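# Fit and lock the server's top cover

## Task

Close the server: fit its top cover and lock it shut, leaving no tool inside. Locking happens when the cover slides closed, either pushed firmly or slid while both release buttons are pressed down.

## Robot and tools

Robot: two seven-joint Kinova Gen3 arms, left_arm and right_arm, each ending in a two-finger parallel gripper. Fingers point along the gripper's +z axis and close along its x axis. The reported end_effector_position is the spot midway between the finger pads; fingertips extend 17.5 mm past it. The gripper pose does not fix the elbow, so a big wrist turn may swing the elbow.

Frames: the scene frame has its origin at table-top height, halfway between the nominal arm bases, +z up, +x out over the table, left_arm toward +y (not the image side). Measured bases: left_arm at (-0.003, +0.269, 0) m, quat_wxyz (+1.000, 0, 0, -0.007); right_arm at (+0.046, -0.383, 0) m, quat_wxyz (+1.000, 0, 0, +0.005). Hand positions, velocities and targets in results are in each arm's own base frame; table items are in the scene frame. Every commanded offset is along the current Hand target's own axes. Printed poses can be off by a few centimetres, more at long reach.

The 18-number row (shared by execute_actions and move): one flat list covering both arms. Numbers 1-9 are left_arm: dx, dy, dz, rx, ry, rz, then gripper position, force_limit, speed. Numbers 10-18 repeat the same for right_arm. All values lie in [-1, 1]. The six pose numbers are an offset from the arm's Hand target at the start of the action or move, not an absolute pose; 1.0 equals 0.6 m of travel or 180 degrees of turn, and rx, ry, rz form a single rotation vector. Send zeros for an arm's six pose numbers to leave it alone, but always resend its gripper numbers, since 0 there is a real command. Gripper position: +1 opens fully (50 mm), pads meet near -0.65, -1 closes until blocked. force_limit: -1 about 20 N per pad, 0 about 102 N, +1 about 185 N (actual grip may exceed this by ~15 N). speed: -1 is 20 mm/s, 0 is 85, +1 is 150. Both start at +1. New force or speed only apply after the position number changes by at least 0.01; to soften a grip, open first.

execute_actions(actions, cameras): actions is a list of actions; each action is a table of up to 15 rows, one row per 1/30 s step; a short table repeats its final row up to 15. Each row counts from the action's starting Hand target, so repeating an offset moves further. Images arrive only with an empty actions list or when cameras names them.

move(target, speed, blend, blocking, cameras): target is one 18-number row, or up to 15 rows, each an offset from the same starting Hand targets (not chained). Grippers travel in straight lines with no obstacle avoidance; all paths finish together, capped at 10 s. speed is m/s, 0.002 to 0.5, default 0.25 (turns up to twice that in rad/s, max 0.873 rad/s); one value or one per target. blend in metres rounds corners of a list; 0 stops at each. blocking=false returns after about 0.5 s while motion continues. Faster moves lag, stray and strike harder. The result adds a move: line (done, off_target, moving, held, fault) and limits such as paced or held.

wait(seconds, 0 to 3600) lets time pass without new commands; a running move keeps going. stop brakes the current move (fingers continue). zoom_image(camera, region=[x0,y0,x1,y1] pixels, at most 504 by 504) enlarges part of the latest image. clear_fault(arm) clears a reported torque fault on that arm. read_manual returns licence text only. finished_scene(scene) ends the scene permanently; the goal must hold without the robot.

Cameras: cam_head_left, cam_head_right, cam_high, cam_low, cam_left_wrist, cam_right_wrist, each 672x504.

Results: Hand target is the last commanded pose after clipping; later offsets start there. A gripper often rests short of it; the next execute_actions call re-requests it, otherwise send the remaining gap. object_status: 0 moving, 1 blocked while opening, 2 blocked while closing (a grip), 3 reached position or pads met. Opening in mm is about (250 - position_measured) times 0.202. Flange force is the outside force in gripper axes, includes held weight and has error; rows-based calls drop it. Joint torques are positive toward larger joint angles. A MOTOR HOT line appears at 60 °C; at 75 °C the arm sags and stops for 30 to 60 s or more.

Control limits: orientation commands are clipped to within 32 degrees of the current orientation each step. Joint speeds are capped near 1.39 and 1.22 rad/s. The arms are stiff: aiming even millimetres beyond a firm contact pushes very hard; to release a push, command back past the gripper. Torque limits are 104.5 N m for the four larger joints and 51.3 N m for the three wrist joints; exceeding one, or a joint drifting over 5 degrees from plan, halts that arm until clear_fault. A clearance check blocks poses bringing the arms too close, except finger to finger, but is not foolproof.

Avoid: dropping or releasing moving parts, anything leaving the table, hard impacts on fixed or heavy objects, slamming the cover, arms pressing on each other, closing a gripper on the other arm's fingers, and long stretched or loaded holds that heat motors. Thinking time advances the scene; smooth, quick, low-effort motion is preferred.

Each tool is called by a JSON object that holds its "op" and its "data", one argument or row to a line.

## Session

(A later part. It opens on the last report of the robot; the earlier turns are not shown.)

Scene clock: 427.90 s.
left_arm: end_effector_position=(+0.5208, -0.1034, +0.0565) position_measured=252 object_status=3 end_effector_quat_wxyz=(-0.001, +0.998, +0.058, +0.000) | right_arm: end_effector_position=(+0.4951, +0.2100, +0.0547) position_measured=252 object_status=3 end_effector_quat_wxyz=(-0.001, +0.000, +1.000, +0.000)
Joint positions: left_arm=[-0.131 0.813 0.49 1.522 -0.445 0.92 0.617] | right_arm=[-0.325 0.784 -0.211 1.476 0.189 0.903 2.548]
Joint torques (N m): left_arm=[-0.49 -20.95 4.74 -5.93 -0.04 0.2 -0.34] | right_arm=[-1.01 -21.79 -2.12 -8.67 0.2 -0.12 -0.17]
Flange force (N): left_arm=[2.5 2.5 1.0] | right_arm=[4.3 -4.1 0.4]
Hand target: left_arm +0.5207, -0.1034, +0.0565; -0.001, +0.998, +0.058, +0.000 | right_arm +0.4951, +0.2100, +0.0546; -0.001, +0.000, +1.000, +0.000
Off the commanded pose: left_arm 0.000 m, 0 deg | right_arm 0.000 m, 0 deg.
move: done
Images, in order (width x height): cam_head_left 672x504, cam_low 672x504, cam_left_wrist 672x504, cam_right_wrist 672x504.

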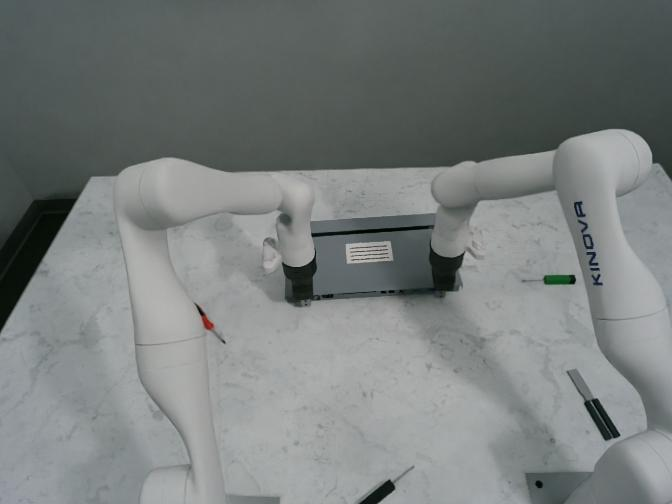

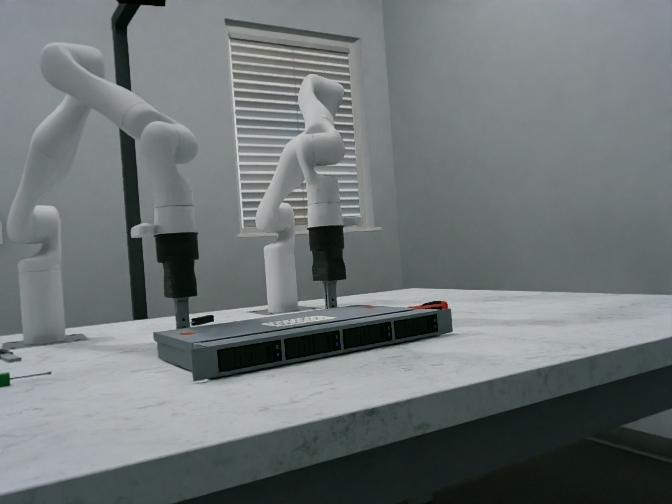

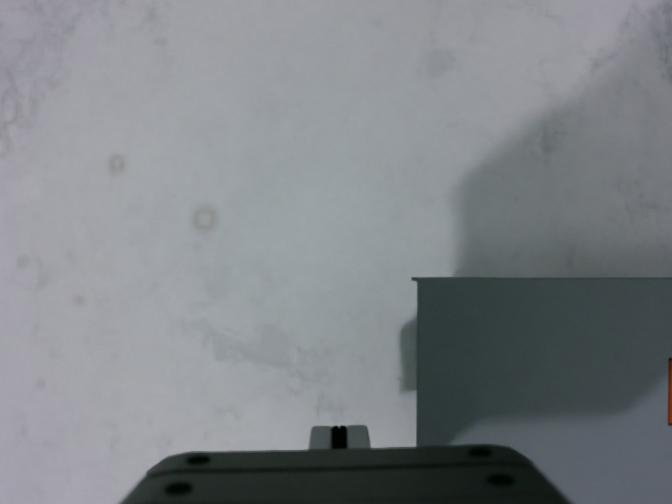

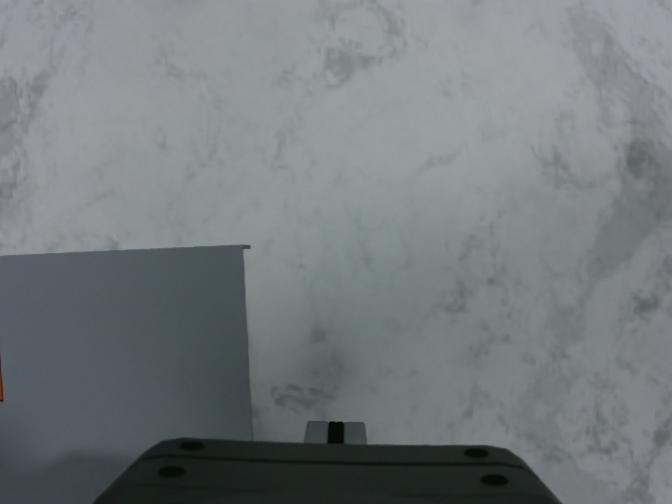

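{"op": "move", "data": {
  "target": [
    [0.0195,0,0,0,0,0,-1,-0.5,-0.5,-0.0225,0.001,0,0,0,0,-1,-0.5,-0.5],
    [0.0317,0,0,0,0,0,-1,-0.5,-0.5,-0.0347,0.001,0,0,0,0,-1,-0.5,-0.5]
  ],
  "speed": 0.03,
  "cameras": ["cam_left_wrist","cam_right_wrist","cam_head_left","cam_low"]
}}

{"op": "zoom_image", "data": {
  "camera": "cam_head_left",
  "region": [260, 190, 490, 310]
}}

Scene clock: 442.27 s.
left_arm: end_effector_position=(+0.5396, -0.1012, +0.0565) position_measured=252 object_status=3 end_effector_quat_wxyz=(-0.001, +0.998, +0.058, +0.000) | right_arm: end_effector_position=(+0.5158, +0.2106, +0.0546) position_measured=252 object_status=3 end_effector_quat_wxyz=(-0.001, +0.000, +1.000, +0.000)
Joint positions: left_arm=[-0.129 0.847 0.491 1.448 -0.447 0.96 0.595] | right_arm=[-0.316 0.821 -0.21 1.395 0.189 0.947 2.57]
Joint torques (N m): left_arm=[-1.29 -21.88 3.97 -7.24 -0.66 -0.84 -0.2] | right_arm=[4.21 -23.6 3.2 -18.57 3.7 -6.96 -0.31]
Flange force (N): left_arm=[1.0 3.3 -1.1] | right_arm=[28.7 -4.1 -7.5]
Hand target: left_arm +0.5396, -0.1012, +0.0565; -0.001, +0.998, +0.058, +0.000 | right_arm +0.5159, +0.2106, +0.0546; -0.001, +0.000, +1.000, +0.000
Off the commanded pose: left_arm 0.000 m, 0 deg | right_arm 0.000 m, 0 deg.
move: done
Images, in order (width x height): cam_head_left 672x504, cam_low 672x504, cam_left_wrist 672x504, cam_right_wrist 672x504.

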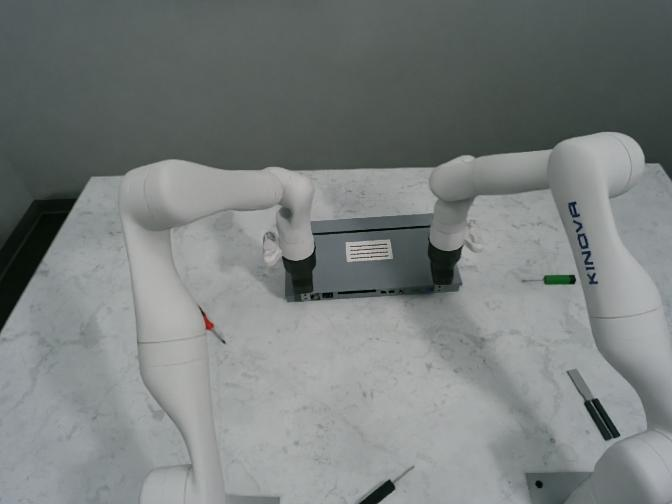

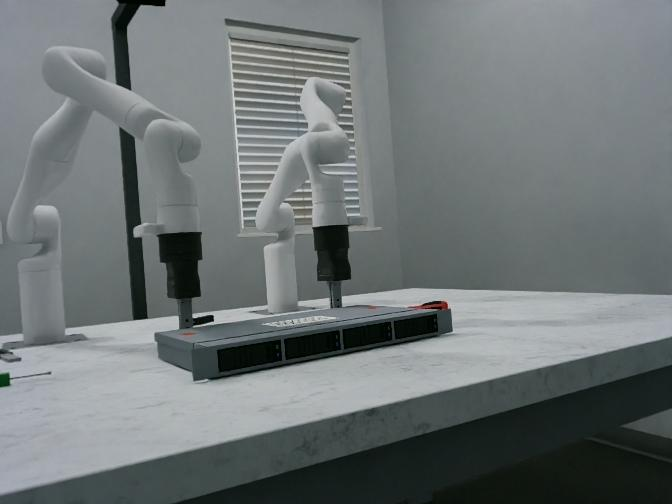

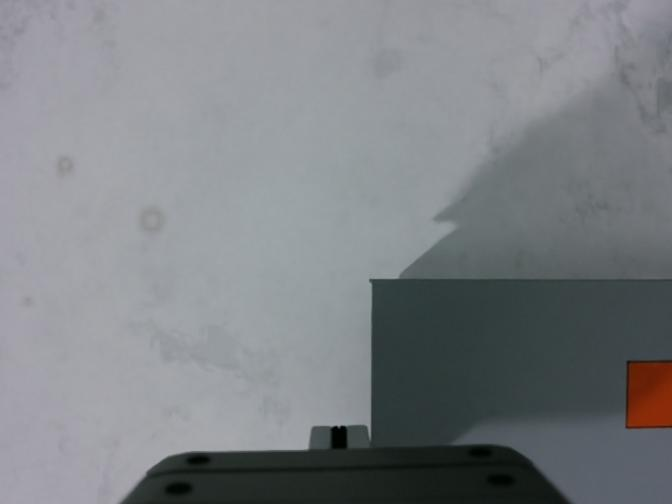

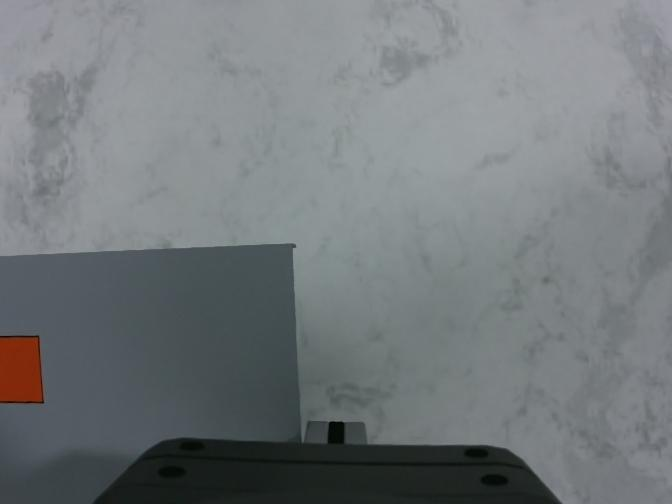

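Scaled by 2.191.

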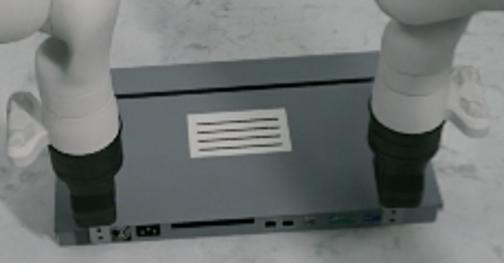

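{"op": "move", "data": {
  "target": [0.0085,0,0,0,0,0,-1,-0.5,-0.5,-0.0067,0.0003,0,0,0,0,-1,-0.5,-0.5],
  "speed": 0.02,
  "cameras": ["cam_left_wrist","cam_right_wrist","cam_head_left"]
}}

{"op": "zoom_image", "data": {
  "camera": "cam_head_left",
  "region": [260, 190, 490, 310]
}}

Scene clock: 449.60 s.
left_arm: end_effector_position=(+0.5447, -0.1006, +0.0565) position_measured=252 object_status=3 end_effector_quat_wxyz=(-0.001, +0.998, +0.058, +0.000) | right_arm: end_effector_position=(+0.5199, +0.2108, +0.0546) position_measured=252 object_status=3 end_effector_quat_wxyz=(-0.001, +0.000, +1.000, +0.000)
Joint positions: left_arm=[-0.128 0.856 0.491 1.427 -0.447 0.971 0.588] | right_arm=[-0.314 0.828 -0.21 1.379 0.189 0.956 2.574]
Joint torques (N m): left_arm=[-3.21 -23.5 2.58 -14.29 -2.75 -5.66 -0.04] | right_arm=[4.04 -23.34 3.07 -19.28 3.72 -7.8 -0.37]
Flange force (N): left_arm=[-13.8 2.0 -5.9] | right_arm=[30.4 -5.2 -9.3]
Hand target: left_arm +0.5447, -0.1006, +0.0565; -0.001, +0.998, +0.058, +0.000 | right_arm +0.5199, +0.2108, +0.0546; -0.001, +0.000, +1.000, +0.000
Off the commanded pose: left_arm 0.000 m, 0 deg | right_arm 0.000 m, 0 deg.
move: done
Images, in order (width x height): cam_head_left 672x504, cam_left_wrist 672x504, cam_right_wrist 672x504.

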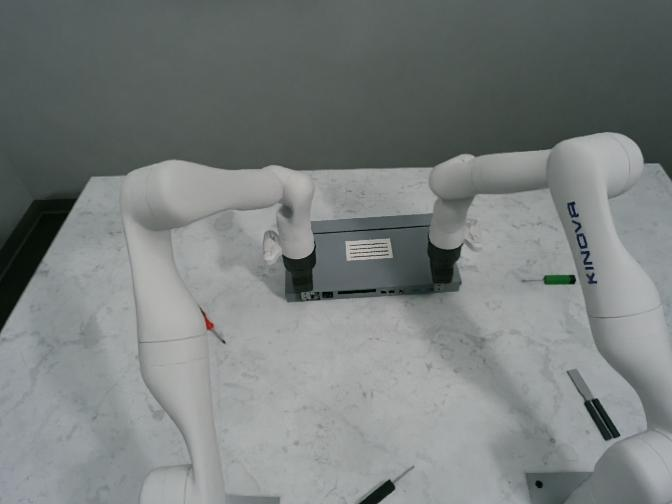

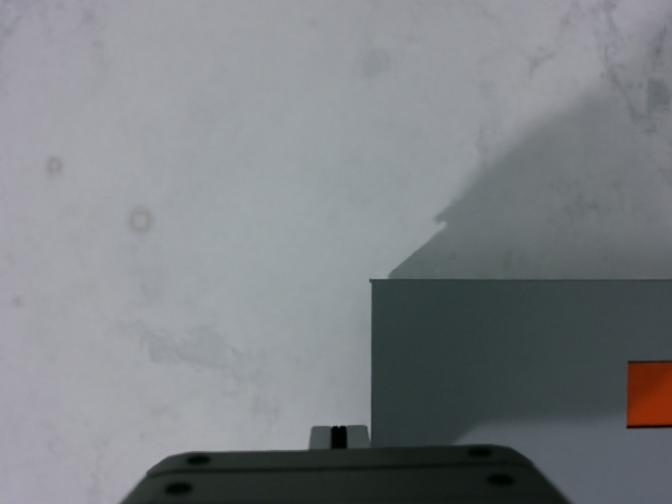

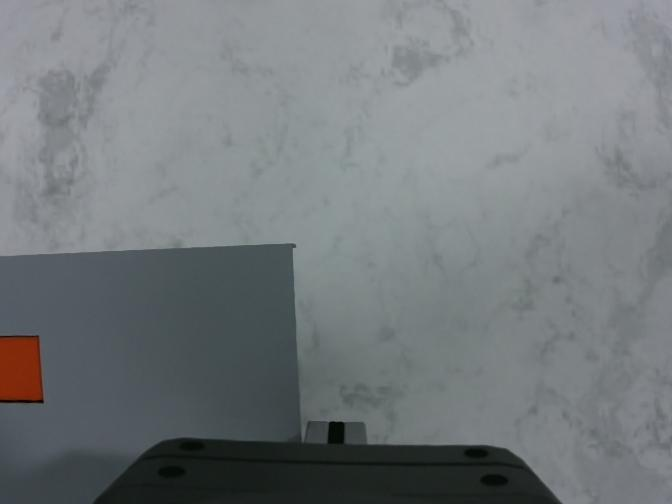

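Scaled by 2.191.

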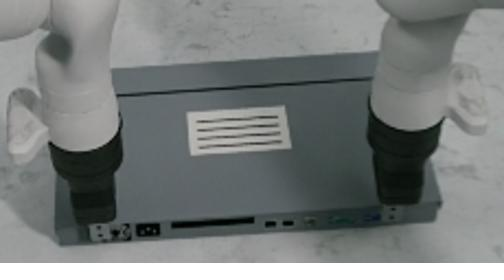

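{"op": "move", "data": {
  "target": [0.0067,0,0,0,0,0,-1,-0.5,-0.5,-0.0067,0.0003,0,0,0,0,-1,-0.5,-0.5],
  "speed": 0.02,
  "cameras": ["cam_left_wrist","cam_right_wrist","cam_head_left"]
}}

{"op": "zoom_image", "data": {
  "camera": "cam_head_left",
  "region": [260, 190, 490, 310]
}}

Scene clock: 461.00 s.
left_arm: end_effector_position=(+0.5488, -0.1001, +0.0565) position_measured=252 object_status=3 end_effector_quat_wxyz=(-0.001, +0.998, +0.058, +0.000) | right_arm: end_effector_position=(+0.5239, +0.2109, +0.0546) position_measured=252 object_status=3 end_effector_quat_wxyz=(-0.001, +0.000, +1.000, +0.000)
Joint positions: left_arm=[-0.128 0.863 0.491 1.411 -0.447 0.98 0.583] | right_arm=[-0.313 0.836 -0.21 1.363 0.189 0.965 2.578]
Joint torques (N m): left_arm=[-0.55 -22.19 4.68 -6.37 -0.15 -0.09 -0.17] | right_arm=[4.94 -25.47 3.58 -14.81 3.5 -3.48 -0.27]
Flange force (N): left_arm=[3.2 2.4 0.2] | right_arm=[18.8 1.4 -0.5]
Hand target: left_arm +0.5487, -0.1002, +0.0565; -0.001, +0.998, +0.058, +0.000 | right_arm +0.5239, +0.2110, +0.0546; -0.001, +0.000, +1.000, +0.000
Off the commanded pose: left_arm 0.000 m, 0 deg | right_arm 0.000 m, 0 deg.
move: done
Images, in order (width x height): cam_head_left 672x504, cam_left_wrist 672x504, cam_right_wrist 672x504.

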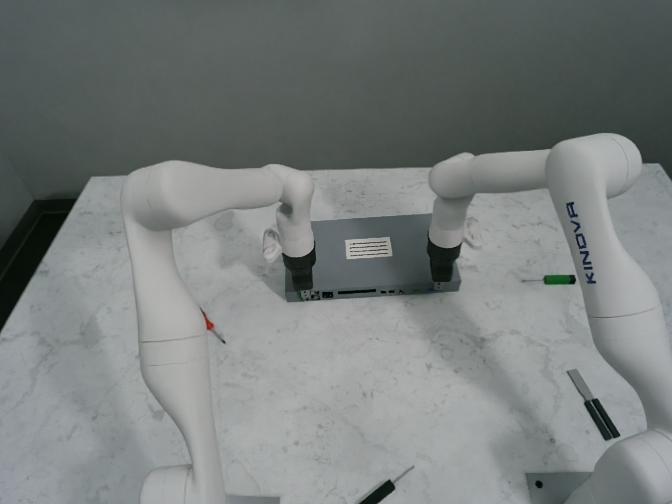

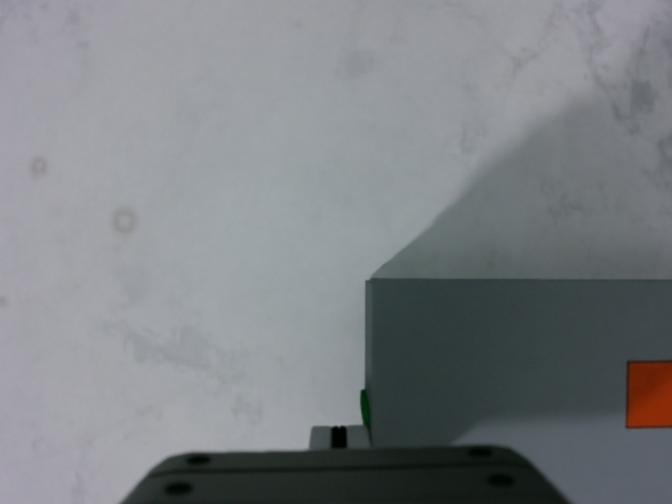

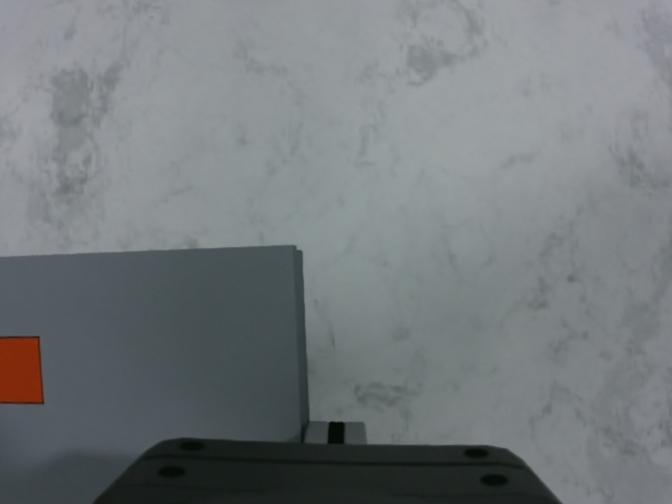

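Scaled by 2.191.

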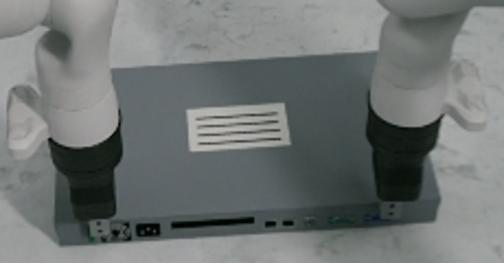

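{"op": "move", "data": {
  "target": [
    [-0.03,0,0,0,0,0,-1,-0.5,-0.5,0.03,0,0,0,0,0,-1,-0.5,-0.5],
    [-0.03,0,-0.2,0,0,0,-1,-0.5,-0.5,0.03,0,-0.2,0,0,0,-1,-0.5,-0.5]
  ],
  "speed": [0.06,0.15],
  "cameras": ["cam_left_wrist","cam_right_wrist","cam_head_left","cam_low"]
}}

{"op": "zoom_image", "data": {
  "camera": "cam_head_left",
  "region": [260, 190, 490, 310]
}}

Scene clock: 478.20 s.
left_arm: end_effector_position=(+0.5309, -0.1023, +0.1765) position_measured=252 object_status=3 end_effector_quat_wxyz=(-0.001, +0.998, +0.058, +0.000) | right_arm: end_effector_position=(+0.5061, +0.2110, +0.1746) position_measured=252 object_status=3 end_effector_quat_wxyz=(-0.001, +0.000, +1.000, +0.000)
Joint positions: left_arm=[-0.157 0.686 0.557 1.334 -0.365 1.224 0.537] | right_arm=[-0.315 0.661 -0.23 1.283 0.149 1.216 2.592]
Joint torques (N m): left_arm=[-0.43 -20.41 4.47 -7.34 -0.07 0.15 -0.28] | right_arm=[-1.15 -21.14 -2.08 -10.26 0.26 0 -0.07]
Flange force (N): left_arm=[4.0 2.6 -0.7] | right_arm=[6.0 -4.9 2.1]
Hand target: left_arm +0.5309, -0.1024, +0.1765; -0.001, +0.998, +0.058, +0.000 | right_arm +0.5061, +0.2110, +0.1746; -0.001, +0.000, +1.000, +0.000
Off the commanded pose: left_arm 0.000 m, 0 deg | right_arm 0.000 m, 0 deg.
move: done
Images, in order (width x height): cam_head_left 672x504, cam_low 672x504, cam_left_wrist 672x504, cam_right_wrist 672x504.

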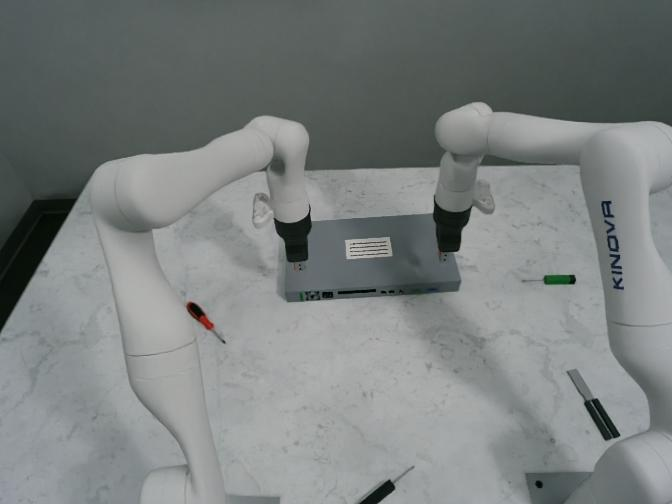

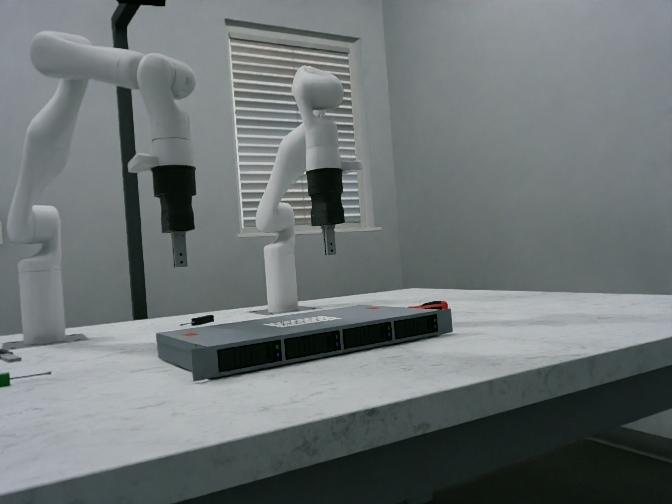

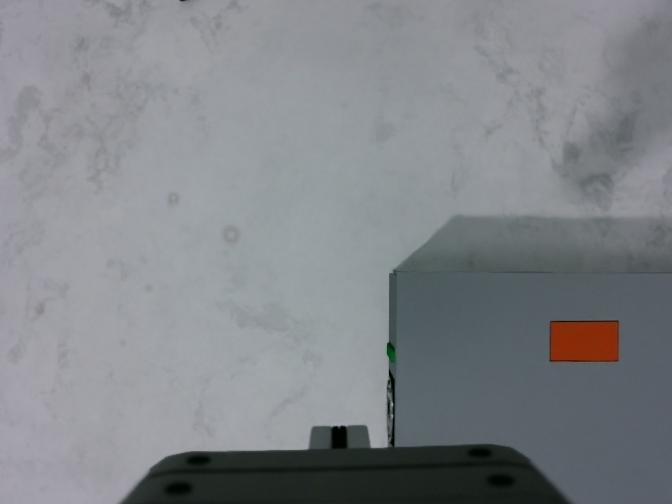

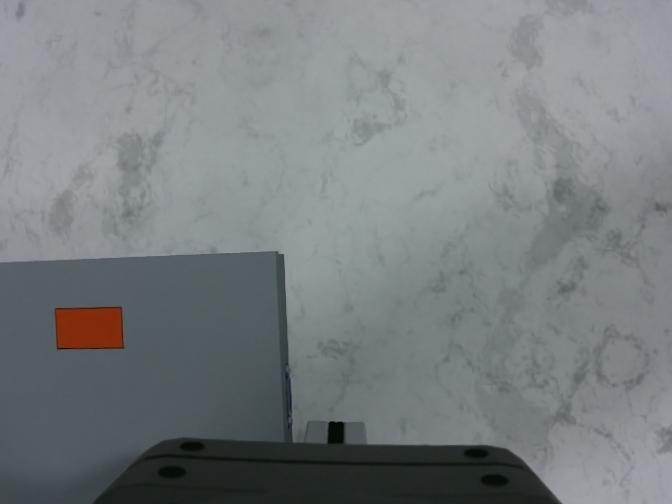

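Scaled by 2.191.

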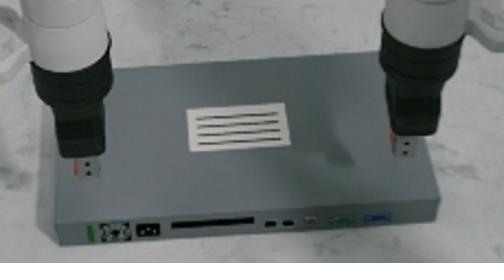

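{"op": "finished_scene", "data": {
  "scene": 2
}}

The scene is finished: the task was done.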